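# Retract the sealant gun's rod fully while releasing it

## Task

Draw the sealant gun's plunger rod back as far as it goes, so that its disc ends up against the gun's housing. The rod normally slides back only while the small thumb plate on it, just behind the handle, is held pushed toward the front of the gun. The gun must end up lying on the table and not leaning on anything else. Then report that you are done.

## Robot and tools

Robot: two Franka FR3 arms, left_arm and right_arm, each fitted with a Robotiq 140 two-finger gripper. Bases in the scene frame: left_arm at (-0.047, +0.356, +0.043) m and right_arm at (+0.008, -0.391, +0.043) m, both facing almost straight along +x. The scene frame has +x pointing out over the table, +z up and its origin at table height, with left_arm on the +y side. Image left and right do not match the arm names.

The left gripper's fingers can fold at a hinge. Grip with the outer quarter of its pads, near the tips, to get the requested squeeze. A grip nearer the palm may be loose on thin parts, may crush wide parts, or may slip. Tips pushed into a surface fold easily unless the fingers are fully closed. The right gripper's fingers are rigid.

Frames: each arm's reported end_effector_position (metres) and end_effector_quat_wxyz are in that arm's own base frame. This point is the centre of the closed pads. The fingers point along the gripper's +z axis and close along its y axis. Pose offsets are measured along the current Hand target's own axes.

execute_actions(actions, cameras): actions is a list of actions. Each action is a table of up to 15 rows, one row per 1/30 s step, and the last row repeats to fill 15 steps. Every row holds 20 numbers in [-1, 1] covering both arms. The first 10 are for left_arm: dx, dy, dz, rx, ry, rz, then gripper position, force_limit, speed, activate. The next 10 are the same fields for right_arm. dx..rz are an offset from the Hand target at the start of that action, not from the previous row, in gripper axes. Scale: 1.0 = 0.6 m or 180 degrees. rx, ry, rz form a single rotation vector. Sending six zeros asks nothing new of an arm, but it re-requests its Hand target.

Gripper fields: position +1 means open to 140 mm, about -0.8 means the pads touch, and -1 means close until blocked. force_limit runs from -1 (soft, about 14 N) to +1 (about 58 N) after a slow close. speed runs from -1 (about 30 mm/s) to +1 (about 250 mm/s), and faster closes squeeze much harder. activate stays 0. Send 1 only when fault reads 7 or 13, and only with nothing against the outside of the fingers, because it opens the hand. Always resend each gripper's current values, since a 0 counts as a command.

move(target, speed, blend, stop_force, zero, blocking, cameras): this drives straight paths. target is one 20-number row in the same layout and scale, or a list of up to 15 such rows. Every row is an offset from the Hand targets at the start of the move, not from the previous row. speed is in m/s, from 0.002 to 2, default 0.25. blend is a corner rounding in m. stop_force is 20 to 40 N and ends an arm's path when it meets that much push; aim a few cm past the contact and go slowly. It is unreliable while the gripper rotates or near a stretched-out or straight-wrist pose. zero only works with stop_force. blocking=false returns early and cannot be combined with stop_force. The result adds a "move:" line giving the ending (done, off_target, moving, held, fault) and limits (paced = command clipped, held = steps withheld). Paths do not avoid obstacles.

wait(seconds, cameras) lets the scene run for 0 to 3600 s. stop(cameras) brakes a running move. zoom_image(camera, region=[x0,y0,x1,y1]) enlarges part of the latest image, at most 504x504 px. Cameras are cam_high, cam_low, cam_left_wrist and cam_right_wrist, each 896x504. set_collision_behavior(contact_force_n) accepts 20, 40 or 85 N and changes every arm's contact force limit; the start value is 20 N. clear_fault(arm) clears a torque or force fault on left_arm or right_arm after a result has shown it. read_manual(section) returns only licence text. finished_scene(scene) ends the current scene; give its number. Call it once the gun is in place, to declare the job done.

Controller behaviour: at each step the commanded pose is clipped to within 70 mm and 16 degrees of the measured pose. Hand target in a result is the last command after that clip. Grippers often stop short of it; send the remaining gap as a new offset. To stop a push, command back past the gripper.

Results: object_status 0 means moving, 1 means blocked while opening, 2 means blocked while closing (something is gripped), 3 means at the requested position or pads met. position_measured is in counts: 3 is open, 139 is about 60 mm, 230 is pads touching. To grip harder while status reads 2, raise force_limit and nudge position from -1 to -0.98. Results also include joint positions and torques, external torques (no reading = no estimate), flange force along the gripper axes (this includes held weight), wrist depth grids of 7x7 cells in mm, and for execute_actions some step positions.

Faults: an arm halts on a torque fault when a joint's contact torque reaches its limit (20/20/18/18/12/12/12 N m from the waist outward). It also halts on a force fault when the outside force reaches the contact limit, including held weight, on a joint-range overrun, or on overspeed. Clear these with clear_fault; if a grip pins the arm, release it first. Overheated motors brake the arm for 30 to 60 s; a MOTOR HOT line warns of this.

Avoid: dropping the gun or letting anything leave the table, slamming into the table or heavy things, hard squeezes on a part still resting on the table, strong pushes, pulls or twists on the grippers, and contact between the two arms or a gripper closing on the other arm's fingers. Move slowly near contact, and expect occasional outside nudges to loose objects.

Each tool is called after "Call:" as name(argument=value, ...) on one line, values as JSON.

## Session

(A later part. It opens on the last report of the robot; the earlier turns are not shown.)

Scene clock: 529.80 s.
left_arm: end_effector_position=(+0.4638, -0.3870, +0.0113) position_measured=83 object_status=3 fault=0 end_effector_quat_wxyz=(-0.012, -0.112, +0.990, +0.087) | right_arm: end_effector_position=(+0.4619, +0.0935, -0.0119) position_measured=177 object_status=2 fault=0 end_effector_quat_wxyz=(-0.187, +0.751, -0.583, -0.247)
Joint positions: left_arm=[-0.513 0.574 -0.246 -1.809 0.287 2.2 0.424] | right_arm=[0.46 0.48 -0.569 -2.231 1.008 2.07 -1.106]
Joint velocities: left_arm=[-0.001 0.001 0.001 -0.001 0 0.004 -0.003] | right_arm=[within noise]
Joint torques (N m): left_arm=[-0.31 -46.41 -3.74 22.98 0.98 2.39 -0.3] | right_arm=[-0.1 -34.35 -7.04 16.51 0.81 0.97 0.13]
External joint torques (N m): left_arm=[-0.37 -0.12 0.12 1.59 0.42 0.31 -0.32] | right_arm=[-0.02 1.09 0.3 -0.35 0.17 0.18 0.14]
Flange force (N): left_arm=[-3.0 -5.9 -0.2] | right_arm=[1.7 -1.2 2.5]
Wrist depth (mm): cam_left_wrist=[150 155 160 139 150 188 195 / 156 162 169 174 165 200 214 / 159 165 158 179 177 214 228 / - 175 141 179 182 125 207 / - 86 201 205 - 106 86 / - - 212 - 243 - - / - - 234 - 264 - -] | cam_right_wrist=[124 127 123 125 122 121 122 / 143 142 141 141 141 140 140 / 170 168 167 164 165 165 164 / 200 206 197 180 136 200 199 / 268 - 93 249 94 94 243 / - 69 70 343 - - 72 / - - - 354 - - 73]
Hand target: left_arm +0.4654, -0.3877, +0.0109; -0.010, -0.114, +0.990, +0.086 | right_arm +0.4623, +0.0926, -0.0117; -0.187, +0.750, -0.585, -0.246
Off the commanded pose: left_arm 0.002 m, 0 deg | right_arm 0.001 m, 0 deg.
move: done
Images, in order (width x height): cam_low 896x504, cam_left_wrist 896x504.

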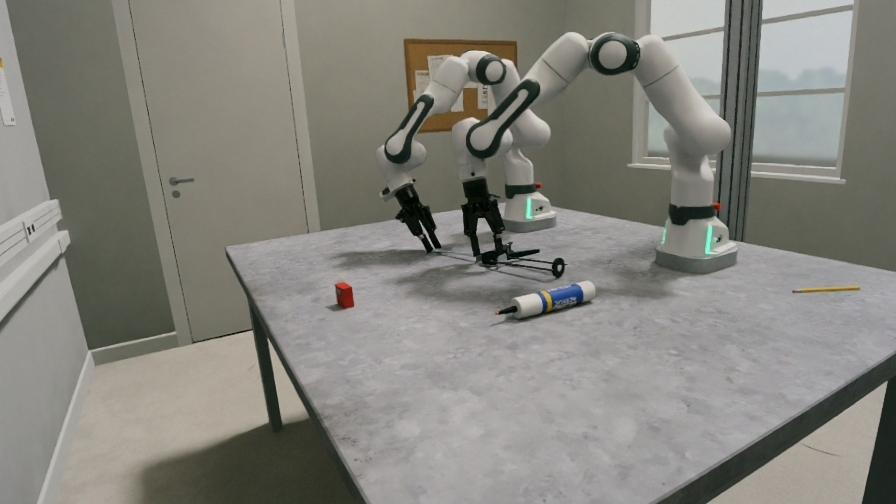

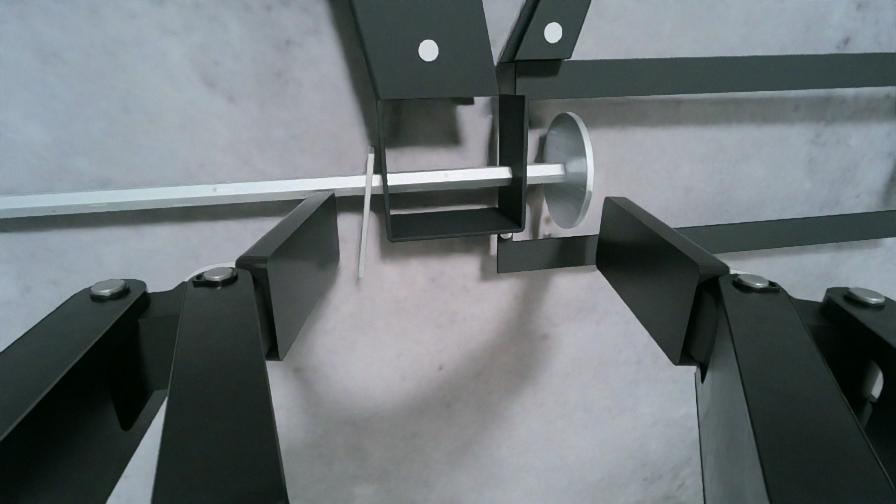

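Call:
move(target=[[-0.0042,0.0057,0.001,0,0,0,0.365,-1,0,0,0,0,0,0,0,0,-1,-0.6,-1,0],[-0.0042,0.0057,0.001,0,0,0,0.13,-1,-1,0,0,0,0,0,0,0,-1,-0.6,-1,0]], cameras=["cam_left_wrist","cam_low"], speed=0.05)

Call:
zoom_image(camera="cam_left_wrist", region=[320, 90, 620, 300])

Scene clock: 538.43 s.
left_arm: end_effector_position=(+0.4664, -0.3841, +0.0116) position_measured=113 object_status=0 fault=0 end_effector_quat_wxyz=(-0.010, -0.115, +0.990, +0.087) | right_arm: end_effector_position=(+0.4625, +0.0924, -0.0120) position_measured=177 object_status=2 fault=0 end_effector_quat_wxyz=(-0.187, +0.751, -0.584, -0.245)
Joint positions: left_arm=[-0.509 0.571 -0.244 -1.814 0.288 2.206 0.423] | right_arm=[0.461 0.48 -0.57 -2.231 1.008 2.072 -1.106]
Joint torques (N m): left_arm=[0.04 -46.03 -4.4 22.21 0.84 2.83 0.01] | right_arm=[0.65 -34.49 -6.35 16.51 0.75 0.59 0.1]
External joint torques (N m): left_arm=[0.14 0.31 -0.44 0.71 0.28 0.72 -0.01] | right_arm=[0.77 0.89 1.04 -0.35 0.11 -0.2 0.12]
Flange force (N): left_arm=[-1.5 -2.3 1.3] | right_arm=[0.3 -1.3 2.8]
Wrist depth (mm): cam_left_wrist=[- 154 159 139 149 172 191 / - - - 178 169 200 210 / 151 153 155 169 191 209 - / 172 - 113 178 162 193 204 / - 87 81 214 127 84 89 / - - - 235 - - 71 / - - - - - - 71] | cam_right_wrist=[125 127 123 125 122 122 122 / 143 143 141 141 140 140 139 / 170 169 168 165 165 164 164 / 207 206 195 181 137 201 199 / 269 - 93 247 94 94 240 / - 69 70 350 - - 72 / - - - 359 - - 73]
Hand target: left_arm +0.4670, -0.3837, +0.0109; -0.010, -0.114, +0.990, +0.086 | right_arm +0.4623, +0.0926, -0.0117; -0.187, +0.750, -0.585, -0.246
Off the commanded pose: left_arm 0.001 m, 0 deg | right_arm 0.000 m, 0 deg.
move: done
Images, in order (width x height): cam_low 896x504, cam_left_wrist 896x504.

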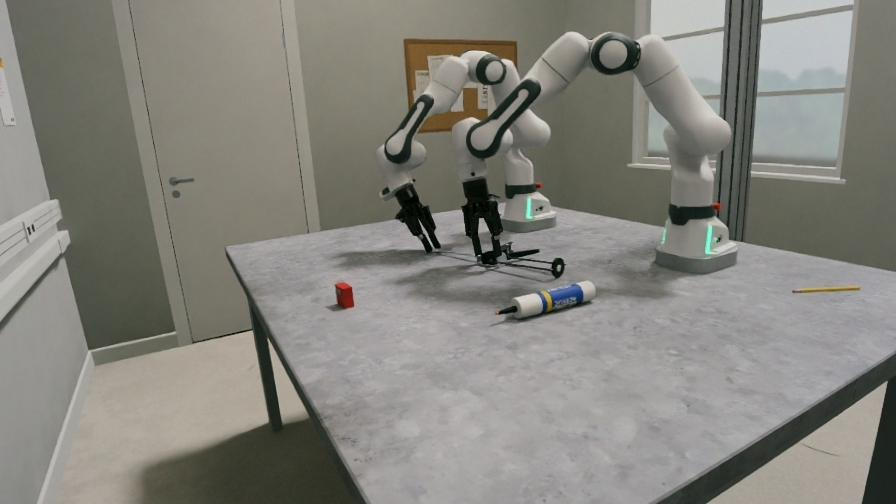

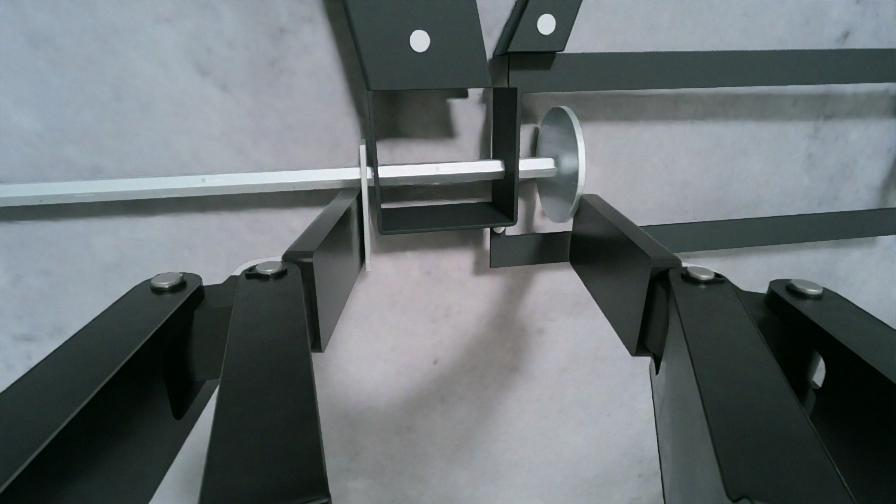

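Scaled by 1.680 from the camera's image (finer frame: 1280x720).

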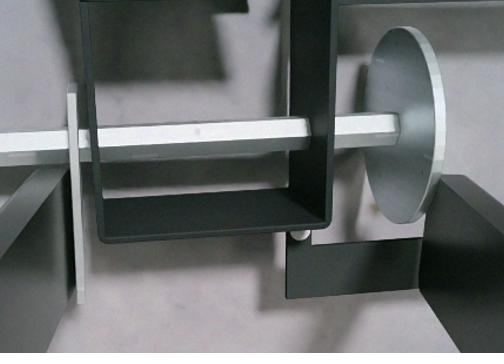

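Call:
move(target=[0,0,0,0,0,0,-1,-1,-1,0,0,0,0,0,0,0,-1,-0.6,-1,0], cameras=["cam_left_wrist","cam_low"], speed=0.05)

Call:
zoom_image(camera="cam_left_wrist", region=[320, 90, 620, 300])

Scene clock: 543.10 s.
left_arm: end_effector_position=(+0.4674, -0.3798, +0.0133) position_measured=144 object_status=0 fault=0 end_effector_quat_wxyz=(-0.011, -0.116, +0.989, +0.090) | right_arm: end_effector_position=(+0.4649, +0.0875, -0.0126) position_measured=177 object_status=2 fault=0 end_effector_quat_wxyz=(-0.186, +0.750, -0.587, -0.241)
Joint positions: left_arm=[-0.505 0.568 -0.244 -1.814 0.291 2.196 0.425] | right_arm=[0.457 0.48 -0.572 -2.231 1.008 2.08 -1.106]
Joint torques (N m): left_arm=[-1.05 -43.67 -5.31 22.38 0.49 4.17 -0.14] | right_arm=[1.99 -35.19 -4.49 16.49 0.92 -0.48 0.14]
External joint torques (N m): left_arm=[-1.06 2.61 -1.46 0.86 -0.08 2.08 -0.15] | right_arm=[2.19 0.06 2.98 -0.32 0.29 -1.31 0.16]
Flange force (N): left_arm=[-2.5 -8.2 6.4] | right_arm=[-2.9 -1.7 3.3]
Wrist depth (mm): cam_left_wrist=[151 153 - 140 152 - 203 / 157 - - 148 174 169 - / 152 166 175 168 182 217 235 / 173 178 128 176 149 195 246 / - 82 81 217 - 81 79 / - 71 - 227 - - 67 / - - - 248 - - 66] | cam_right_wrist=[124 126 123 125 121 121 121 / 143 142 141 141 140 139 139 / 177 167 166 165 165 164 163 / 207 205 195 181 137 198 197 / 265 - 93 244 94 94 238 / - 69 70 361 - - 72 / - - - 369 - - 73]
Hand target: left_arm +0.4670, -0.3837, +0.0109; -0.010, -0.114, +0.990, +0.086 | right_arm +0.4623, +0.0926, -0.0117; -0.187, +0.750, -0.585, -0.246
Off the commanded pose: left_arm 0.005 m, 0 deg | right_arm 0.006 m, 1 deg.
move: done
Images, in order (width x height): cam_low 896x504, cam_left_wrist 896x504.

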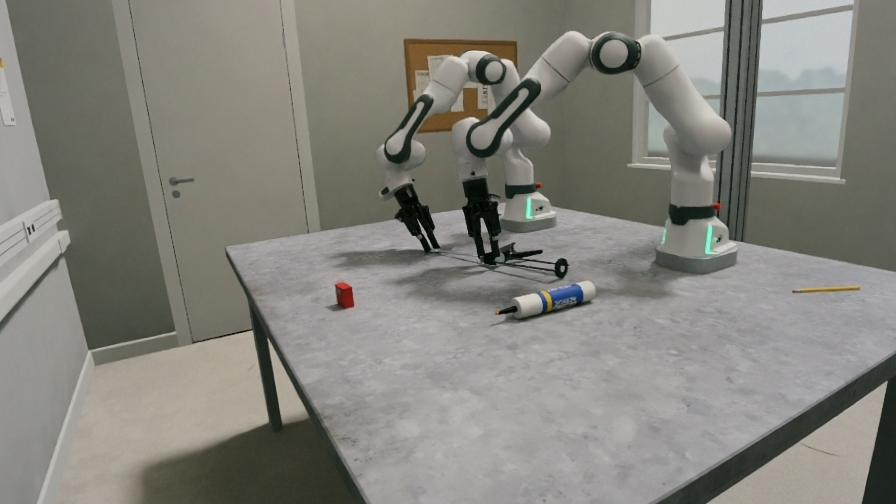

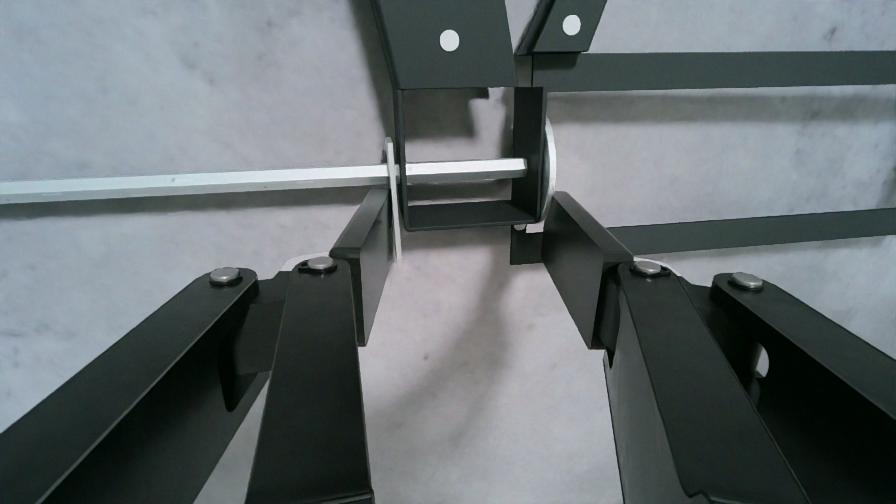

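Scaled by 1.680 from the camera's image (finer frame: 1280x720).

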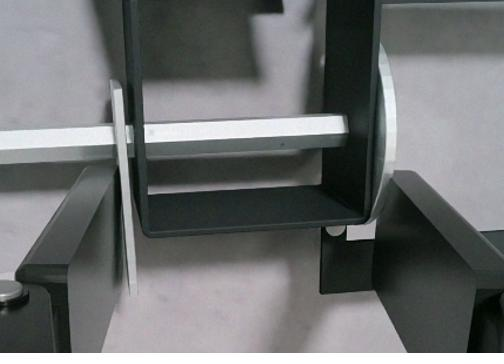

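Call:
move(target=[0,0,0,0,0,0,-1,-1,-1,0,0.013,0,-0.0095,0,0,0,-1,-0.6,-1,0], cameras=["cam_left_wrist","cam_low","cam_right_wrist"], speed=0.03)

Call:
zoom_image(camera="cam_left_wrist", region=[470, 70, 620, 280])

Scene clock: 549.27 s.
left_arm: end_effector_position=(+0.4682, -0.3818, +0.0136) position_measured=144 object_status=2 fault=0 end_effector_quat_wxyz=(-0.009, -0.115, +0.989, +0.088) | right_arm: end_effector_position=(+0.4655, +0.0848, -0.0112) position_measured=177 object_status=2 fault=0 end_effector_quat_wxyz=(-0.188, +0.749, -0.586, -0.245)
Joint positions: left_arm=[-0.506 0.568 -0.244 -1.814 0.291 2.202 0.425] | right_arm=[0.445 0.486 -0.572 -2.221 1.002 2.062 -1.107]
Joint velocities: left_arm=[within noise] | right_arm=[-0.002 0.002 0 0 -0.001 -0.003 0]
Joint torques (N m): left_arm=[-0.36 -44.31 -4.26 22.13 0.6 2.75 -0.16] | right_arm=[-0.8 -33.8 -7.39 17.61 0.15 0.64 -0.16]
External joint torques (N m): left_arm=[-0.36 1.95 -0.41 0.63 0.03 0.65 -0.17] | right_arm=[-0.72 1.74 0.06 0.77 -0.49 -0.14 -0.14]
Flange force (N): left_arm=[-3.2 -6.8 3.4] | right_arm=[6.6 -5.9 1.2]
Wrist depth (mm): cam_left_wrist=[- 157 163 140 161 193 195 / - 163 172 180 188 204 182 / 163 155 176 168 198 214 - / 174 177 129 207 149 195 249 / - 82 81 219 - 81 84 / - 76 - 226 - - 67 / - - - 244 - - 66] | cam_right_wrist=[125 128 124 127 122 122 122 / 144 144 142 142 142 141 140 / 171 170 169 165 166 166 165 / 209 207 197 182 137 202 201 / 270 - 93 249 94 94 244 / - 69 70 370 - - 72 / - - - 376 - - 73]
Hand target: left_arm +0.4670, -0.3837, +0.0109; -0.010, -0.114, +0.990, +0.086 | right_arm +0.4647, +0.0833, -0.0117; -0.187, +0.750, -0.585, -0.246
Off the commanded pose: left_arm 0.003 m, 0 deg | right_arm 0.002 m, 0 deg.
move: done
Images, in order (width x height): cam_low 896x504, cam_left_wrist 896x504, cam_right_wrist 896x504.

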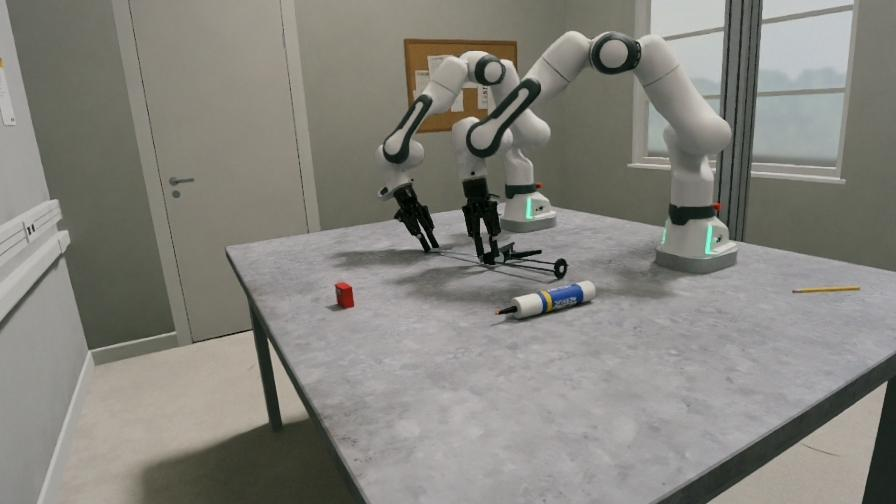

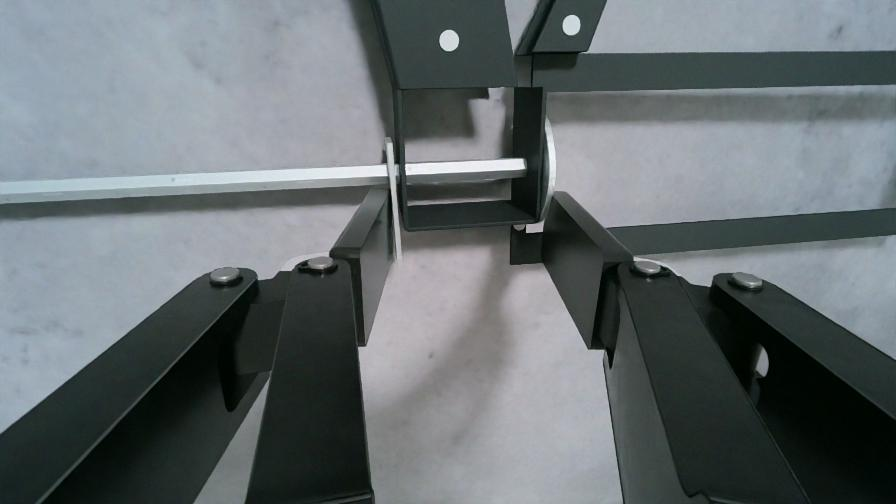

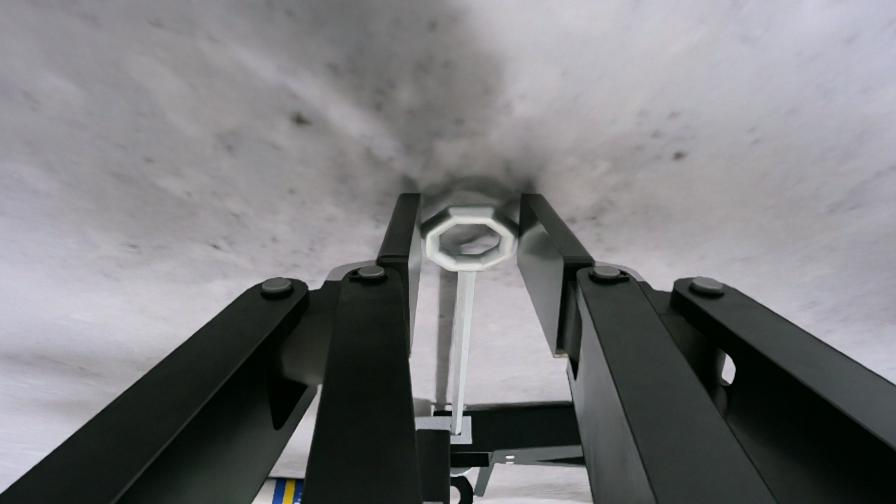

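Scaled by 2.400 from the camera's image (finer frame: 1280x720).

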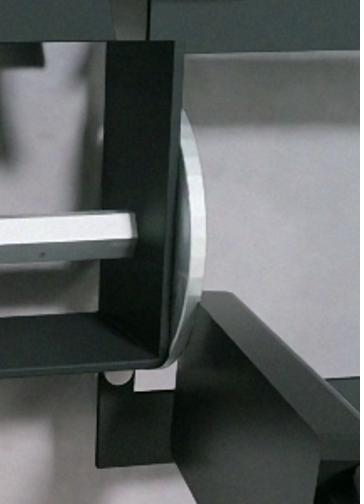

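Call:
move(target=[0,0,0,0,0,0,-1,-1,-1,0,0.013,0,-0.0095,0,0,0,-1,-0.6,-1,0], cameras=["cam_left_wrist"], speed=0.03)

Call:
zoom_image(camera="cam_left_wrist", region=[470, 70, 620, 280])

Scene clock: 555.77 s.
left_arm: end_effector_position=(+0.4687, -0.3855, +0.0139) position_measured=144 object_status=2 fault=0 end_effector_quat_wxyz=(-0.007, -0.114, +0.990, +0.084) | right_arm: end_effector_position=(+0.4660, +0.0806, -0.0106) position_measured=177 object_status=2 fault=0 end_effector_quat_wxyz=(-0.188, +0.749, -0.584, -0.250)
Joint positions: left_arm=[-0.508 0.568 -0.245 -1.813 0.291 2.209 0.425] | right_arm=[0.431 0.495 -0.572 -2.207 0.994 2.043 -1.112]
Joint torques (N m): left_arm=[0.55 -44.83 -3.19 21.49 0.73 1.71 -0.13] | right_arm=[-1.89 -33.7 -9.4 17.64 -0.2 1.63 -0.22]
External joint torques (N m): left_arm=[0.67 1.32 0.76 0.04 0.16 -0.41 -0.14] | right_arm=[-1.86 2.12 -1.87 0.78 -0.87 0.89 -0.2]
Flange force (N): left_arm=[-3.0 -3.3 1.4] | right_arm=[8.4 -4.6 -0.5]
Wrist depth (mm): cam_left_wrist=[153 155 - 140 162 190 181 / - 164 - 182 164 201 213 / 150 171 176 180 201 216 - / 175 182 128 205 148 194 206 / 182 82 76 - - 81 78 / - 76 - 230 - - 67 / - - - - - - 66] | cam_right_wrist=[125 128 123 126 123 120 123 / 144 144 143 142 142 142 141 / 171 170 170 166 166 167 167 / 211 210 199 181 137 205 203 / 272 - 93 241 94 94 246 / - 69 70 381 - - 72 / - - - 365 - - 73]
Hand target: left_arm +0.4670, -0.3837, +0.0109; -0.010, -0.114, +0.990, +0.086 | right_arm +0.4670, +0.0739, -0.0117; -0.187, +0.750, -0.585, -0.246
Off the commanded pose: left_arm 0.004 m, 0 deg | right_arm 0.007 m, 0 deg.
move: off_target (right_arm)

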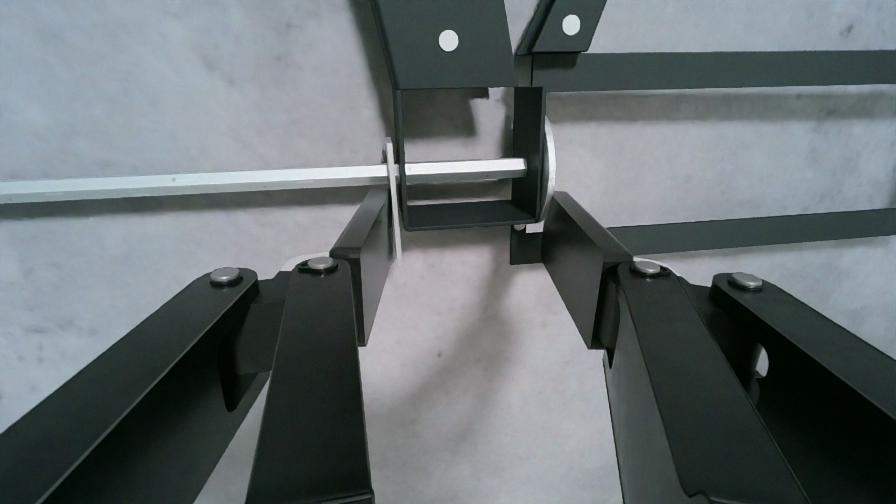

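Scaled by 2.400 from the camera's image (finer frame: 1280x720).

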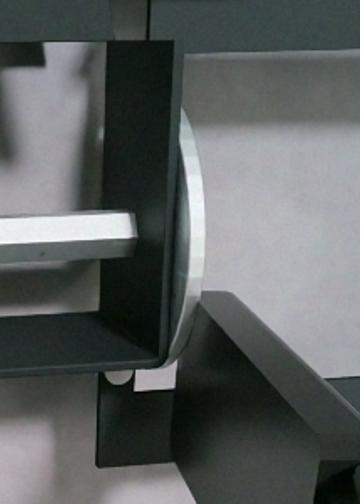

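Call:
move(target=[[-0.001,-0.004,0,0,0,0,-1,-1,-1,0,-0.0115,0,0.0083,0,0,0,-1,-0.6,-1,0],[-0.001,-0.004,0,0,0,0,0.3,-1,-1,0,-0.0115,0,0.0083,0,0,0,-1,-0.6,-1,0]], cameras=["cam_left_wrist","cam_low"], speed=0.03)

Call:
zoom_image(camera="cam_left_wrist", region=[320, 90, 620, 300])

Scene clock: 565.00 s.
left_arm: end_effector_position=(+0.4685, -0.3876, +0.0121) position_measured=91 object_status=0 fault=0 end_effector_quat_wxyz=(-0.009, -0.113, +0.990, +0.085) | right_arm: end_effector_position=(+0.4651, +0.0817, -0.0119) position_measured=177 object_status=2 fault=0 end_effector_quat_wxyz=(-0.187, +0.751, -0.584, -0.246)
Joint positions: left_arm=[-0.512 0.577 -0.245 -1.804 0.291 2.205 0.425] | right_arm=[0.439 0.49 -0.572 -2.216 0.996 2.058 -1.113]
Joint torques (N m): left_arm=[0.29 -46.18 -4.15 22.21 0.71 2.11 -0.19] | right_arm=[0.62 -34.87 -6.57 16.3 0.87 0.75 0.04]
External joint torques (N m): left_arm=[0.37 0.53 -0.15 0.58 0.14 -0.02 -0.21] | right_arm=[0.67 0.69 0.89 -0.5 0.23 -0.02 0.06]
Flange force (N): left_arm=[-2.2 -3.2 0.4] | right_arm=[-0.2 -0.2 2.8]
Wrist depth (mm): cam_left_wrist=[- 154 161 139 150 - 181 / - - 172 179 162 201 180 / 161 168 175 167 166 211 - / - 174 133 197 164 120 205 / - 86 116 217 - 103 84 / - - - - - - 74 / - - 233 235 - - -] | cam_right_wrist=[124 127 123 125 122 122 122 / 143 142 141 141 140 140 140 / 170 168 167 165 166 165 164 / 208 207 196 181 136 200 200 / 268 - 93 248 94 94 242 / - 69 70 366 - - 72 / - - - 369 - - 73]
Hand target: left_arm +0.4681, -0.3859, +0.0105; -0.010, -0.114, +0.990, +0.086 | right_arm +0.4649, +0.0822, -0.0116; -0.187, +0.750, -0.585, -0.246
Off the commanded pose: left_arm 0.002 m, 0 deg | right_arm 0.001 m, 0 deg.
move: done
Images, in order (width x height): cam_low 896x504, cam_left_wrist 896x504.

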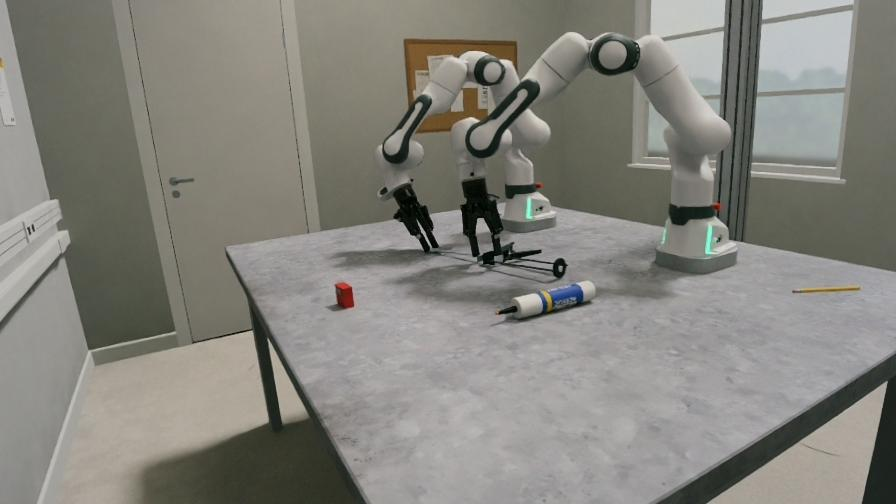

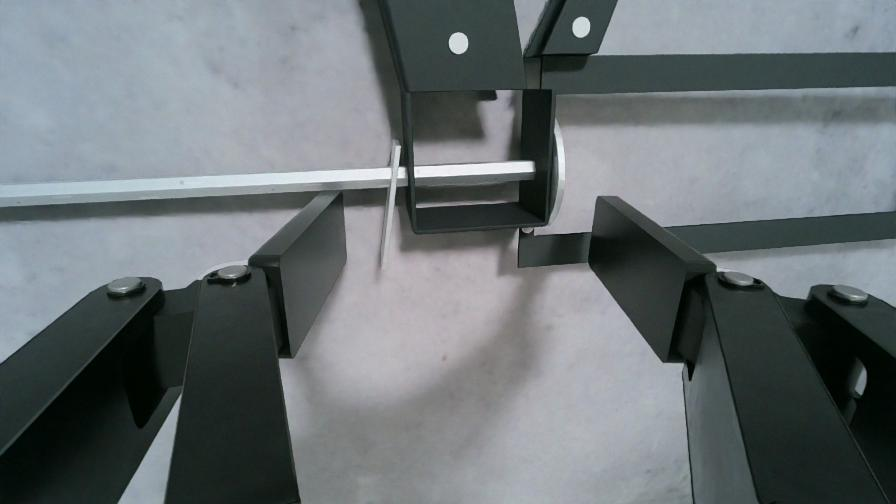

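Scaled by 1.680 from the camera's image (finer frame: 1280x720).

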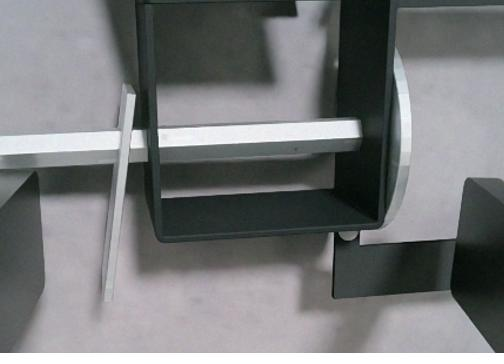

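Call:
move(target=[0,0.023,-0.131,0,0,0,0.3,-1,-1,0,0,0,0,0,0,0,-1,-0.6,-1,0], cameras=["cam_left_wrist"], speed=0.1)

Call:
move(target=[[0,0,0,0,0,0,0.3,-1,-1,0,0,0,0,0,0,0,0.3,-1,-0.7,0],[0,0,0,0,0,0,0.3,-1,-1,0,-0.078,0,-0.108,0,0,0,0.3,-1,-0.7,0]], cameras=["all"], speed=0.08)

Call:
zoom_image(camera="cam_left_wrist", region=[370, 50, 670, 250])

Call:
zoom_image(camera="cam_low", region=[400, 220, 600, 290])

Scene clock: 572.67 s.
left_arm: end_effector_position=(+0.4700, -0.3868, +0.0910) position_measured=91 object_status=3 fault=0 end_effector_quat_wxyz=(-0.007, -0.117, +0.989, +0.085) | right_arm: end_effector_position=(+0.4651, +0.0817, -0.0119) position_measured=177 object_status=2 fault=0 end_effector_quat_wxyz=(-0.187, +0.751, -0.584, -0.246)
Joint positions: left_arm=[-0.495 0.453 -0.269 -1.778 0.246 2.064 0.456] | right_arm=[0.439 0.49 -0.572 -2.216 0.996 2.058 -1.113]
Joint velocities: left_arm=[0 -0.001 0.001 -0.001 0 -0.004 0.004] | right_arm=[within noise]
Joint torques (N m): left_arm=[0.53 -44.79 -4.29 23.97 0.51 1.74 0.18] | right_arm=[0.58 -34.95 -6.6 16.25 0.87 0.76 0.05]
External joint torques (N m): left_arm=[0.52 -0.39 -0.88 1.03 -0.17 -0.38 0.17] | right_arm=[0.55 0.66 0.81 -0.58 0.22 -0.01 0.07]
Flange force (N): left_arm=[-2.3 -2.4 -2.9] | right_arm=[-0.2 0.1 2.7]
Wrist depth (mm): cam_left_wrist=[209 220 234 211 239 253 270 / - - 241 235 - - 263 / 235 226 233 238 264 273 283 / 244 - 115 - 145 110 349 / - 86 107 301 323 103 87 / - - 316 316 341 - 74 / - - 325 - 379 - -] | cam_right_wrist=[124 126 123 126 122 122 122 / 143 143 141 141 141 140 140 / 170 169 167 165 165 165 164 / 208 206 195 181 136 201 199 / 268 - 93 248 94 94 242 / - 69 70 368 - - 72 / - - - 374 - - 73]
Hand target: left_arm +0.4681, -0.3859, +0.0903; -0.010, -0.114, +0.990, +0.086 | right_arm +0.4649, +0.0822, -0.0116; -0.187, +0.750, -0.585, -0.246
Off the commanded pose: left_arm 0.002 m, 0 deg | right_arm 0.001 m, 0 deg.
move: done

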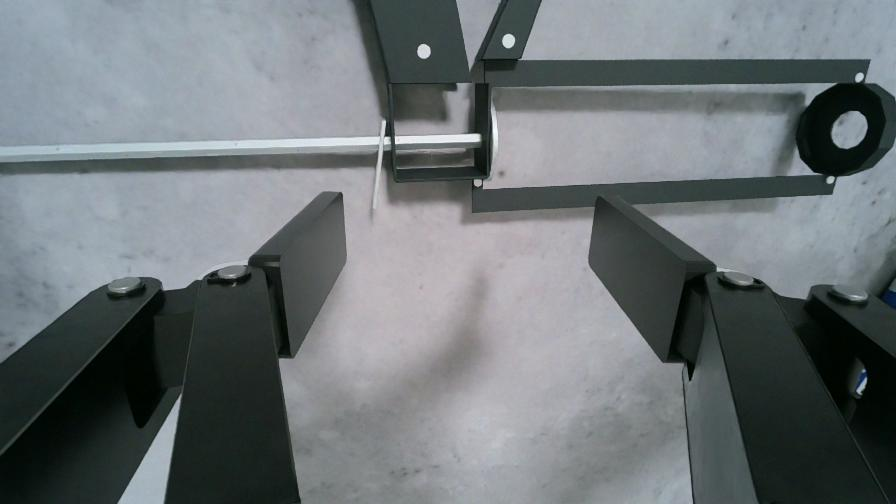

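Scene clock: 575.87 s.
left_arm: end_effector_position=(+0.4698, -0.3866, +0.0909) position_measured=91 object_status=3 fault=0 end_effector_quat_wxyz=(-0.007, -0.116, +0.990, +0.085) | right_arm: end_effector_position=(+0.4670, +0.0820, +0.0678) position_measured=91 object_status=3 fault=0 end_effector_quat_wxyz=(-0.188, +0.751, -0.583, -0.244)
Joint positions: left_arm=[-0.495 0.453 -0.269 -1.778 0.246 2.063 0.457] | right_arm=[0.502 0.291 -0.657 -2.248 0.84 2.003 -0.963]
Joint velocities: left_arm=[within noise] | right_arm=[0 0.001 0 0.001 -0.001 0 0.005]
Joint torques (N m): left_arm=[0.26 -44.83 -3.91 24.04 0.52 1.81 0.17] | right_arm=[0.48 -30.75 -5.01 19.2 0.49 0.71 0.21]
External joint torques (N m): left_arm=[0.12 -0.27 -0.61 1.02 -0.17 -0.32 0.16] | right_arm=[0.49 0.32 0.03 -0.36 -0.35 -0.19 0.23]
Flange force (N): left_arm=[-2.3 -3.0 -2.5] | right_arm=[-1.1 0.6 -0.3]
Wrist depth (mm): cam_left_wrist=[- - 232 210 238 264 291 / - - 232 237 - 282 261 / - - 231 235 255 273 279 / - - 116 - 144 109 - / - 86 106 - - 103 87 / - - 314 329 - - 74 / - - - - - - -] | cam_right_wrist=[214 212 210 209 208 207 206 / 240 244 243 236 241 238 238 / 303 289 287 284 283 282 280 / 344 339 162 333 318 314 337 / - 87 406 421 419 109 89 / - - 659 635 620 - - / - - - 338 - - -]
Hand target: left_arm +0.4681, -0.3859, +0.0903; -0.010, -0.114, +0.990, +0.086 | right_arm +0.4656, +0.0821, +0.0683; -0.187, +0.750, -0.585, -0.246
Off the commanded pose: left_arm 0.002 m, 0 deg | right_arm 0.002 m, 0 deg.
move: done

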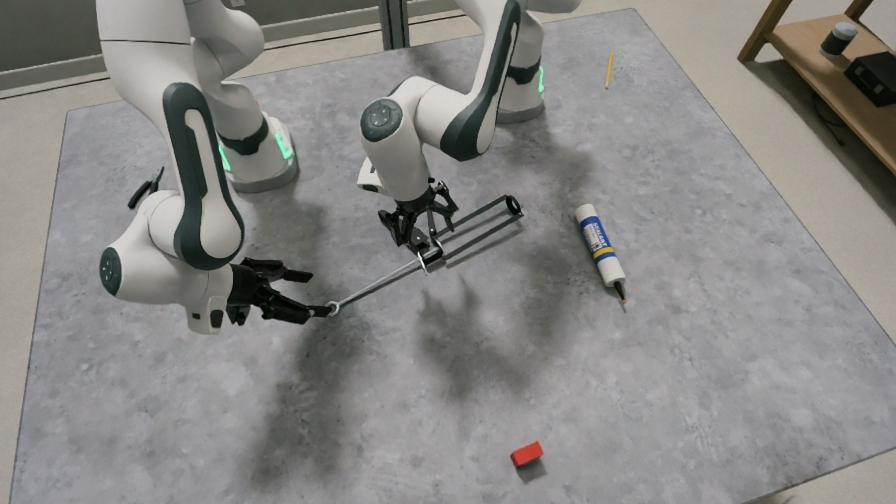

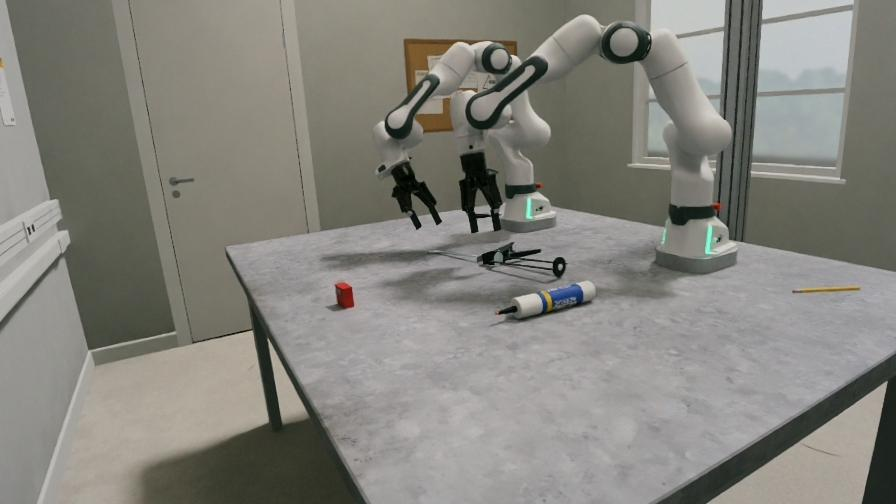

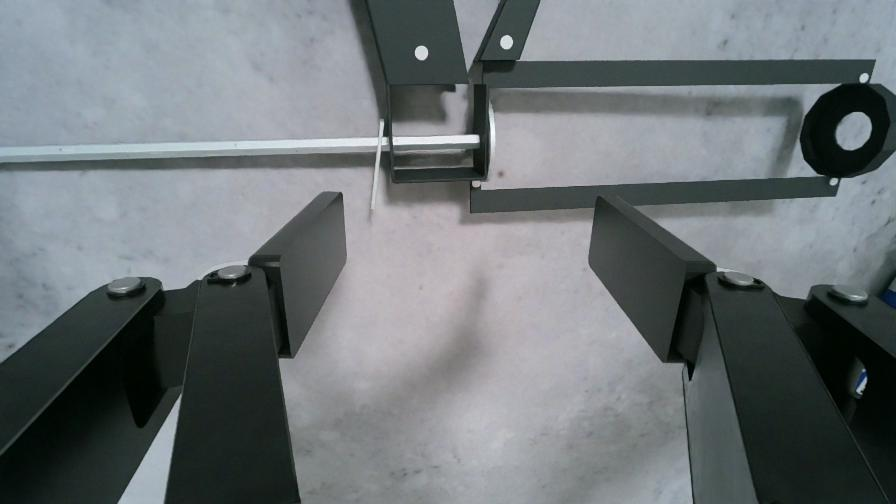

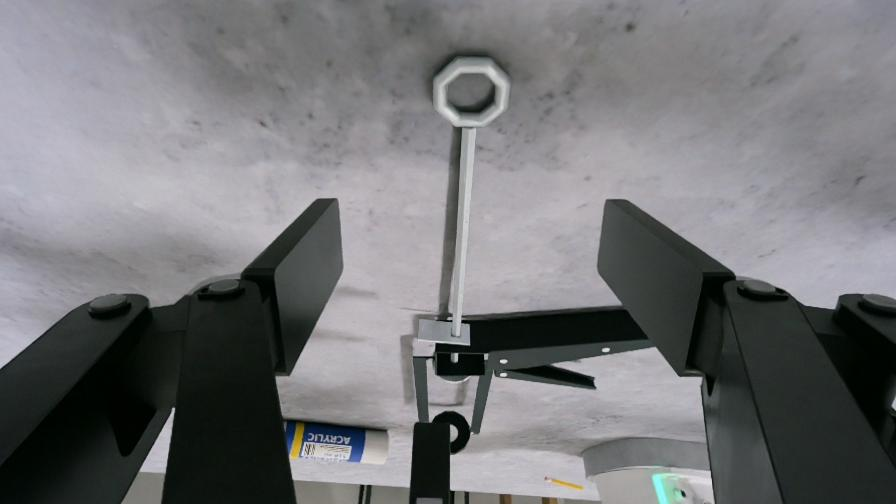

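Scaled by 1.680 from the camera's image (finer frame: 1280x720).

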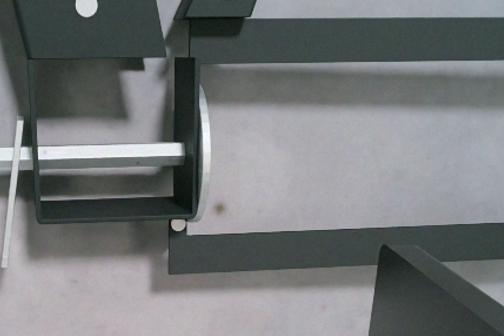

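Scaled by 2.520 from the camera's image (finer frame: 1280x720).

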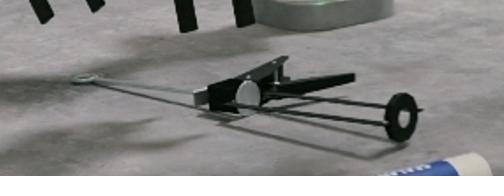

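Call:
move(target=[0,0.12,0.021,0,0,0,0.3,-1,-1,0,0,0,0,0,0,0,0.3,-1,-0.7,0], cameras=["cam_left_wrist"], speed=0.15)

Call:
zoom_image(camera="cam_left_wrist", region=[270, 60, 470, 230])

Scene clock: 583.40 s.
left_arm: end_effector_position=(+0.4512, -0.3134, +0.0900) position_measured=91 object_status=3 fault=0 end_effector_quat_wxyz=(-0.010, -0.117, +0.989, +0.089) | right_arm: end_effector_position=(+0.4669, +0.0819, +0.0678) position_measured=91 object_status=3 fault=0 end_effector_quat_wxyz=(-0.188, +0.751, -0.584, -0.244)
Joint positions: left_arm=[-0.398 0.29 -0.274 -2.027 0.226 2.154 0.528] | right_arm=[0.502 0.291 -0.657 -2.248 0.839 2.003 -0.961]
Joint velocities: left_arm=[0.001 0 0.001 0 0 0.001 0.005] | right_arm=[within noise]
Joint torques (N m): left_arm=[0.52 -39.67 -3.22 22.63 0.47 2.45 0.11] | right_arm=[0.12 -30.84 -4.64 19.3 0.48 0.75 0.17]
External joint torques (N m): left_arm=[0.46 -1.05 -1.02 0.47 -0.15 0.36 0.09] | right_arm=[0.07 0.32 0.34 -0.29 -0.36 -0.15 0.19]
Flange force (N): left_arm=[1.2 1.9 -1.4] | right_arm=[-0.3 0.0 -0.1]
Wrist depth (mm): cam_left_wrist=[212 198 203 - - - 287 / 220 227 219 223 272 257 305 / 228 235 230 252 254 294 325 / - 247 133 283 145 312 342 / - 86 116 300 - 103 87 / - - - - - - 74 / - - - 350 382 - -] | cam_right_wrist=[214 212 210 208 208 207 206 / 247 243 242 237 239 239 229 / 292 290 284 277 283 281 289 / 343 338 162 349 317 315 339 / - 87 428 425 417 109 88 / - - 616 583 575 - - / - - - 613 - - -]
Hand target: left_arm +0.4514, -0.3148, +0.0903; -0.010, -0.114, +0.990, +0.086 | right_arm +0.4656, +0.0821, +0.0683; -0.187, +0.750, -0.585, -0.246
Off the commanded pose: left_arm 0.001 m, 0 deg | right_arm 0.001 m, 0 deg.
move: done

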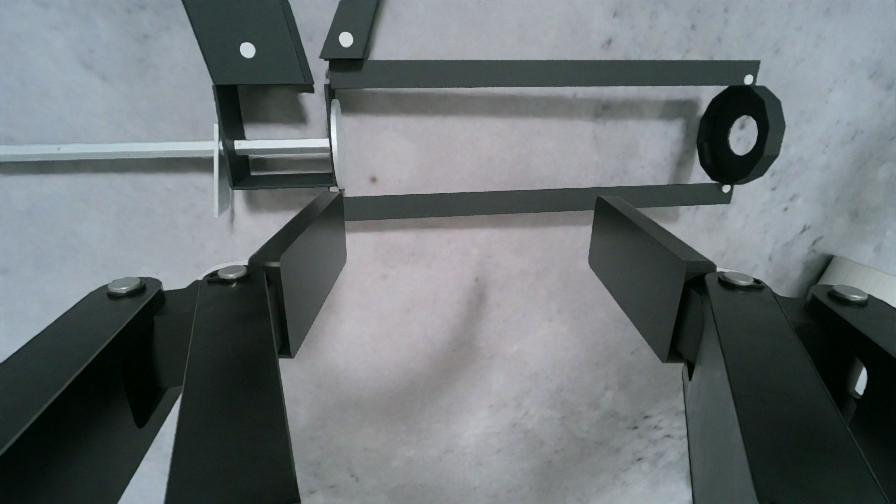

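Scaled by 2.520 from the camera's image (finer frame: 1280x720).

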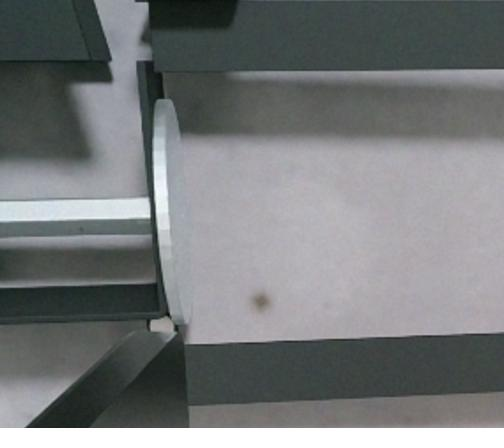

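I'm done: the rod is pulled all the way back, its disc is flush against the housing, and the gun is lying on the table.

Call:
finished_scene(scene=1)

The scene is finished: the task was done.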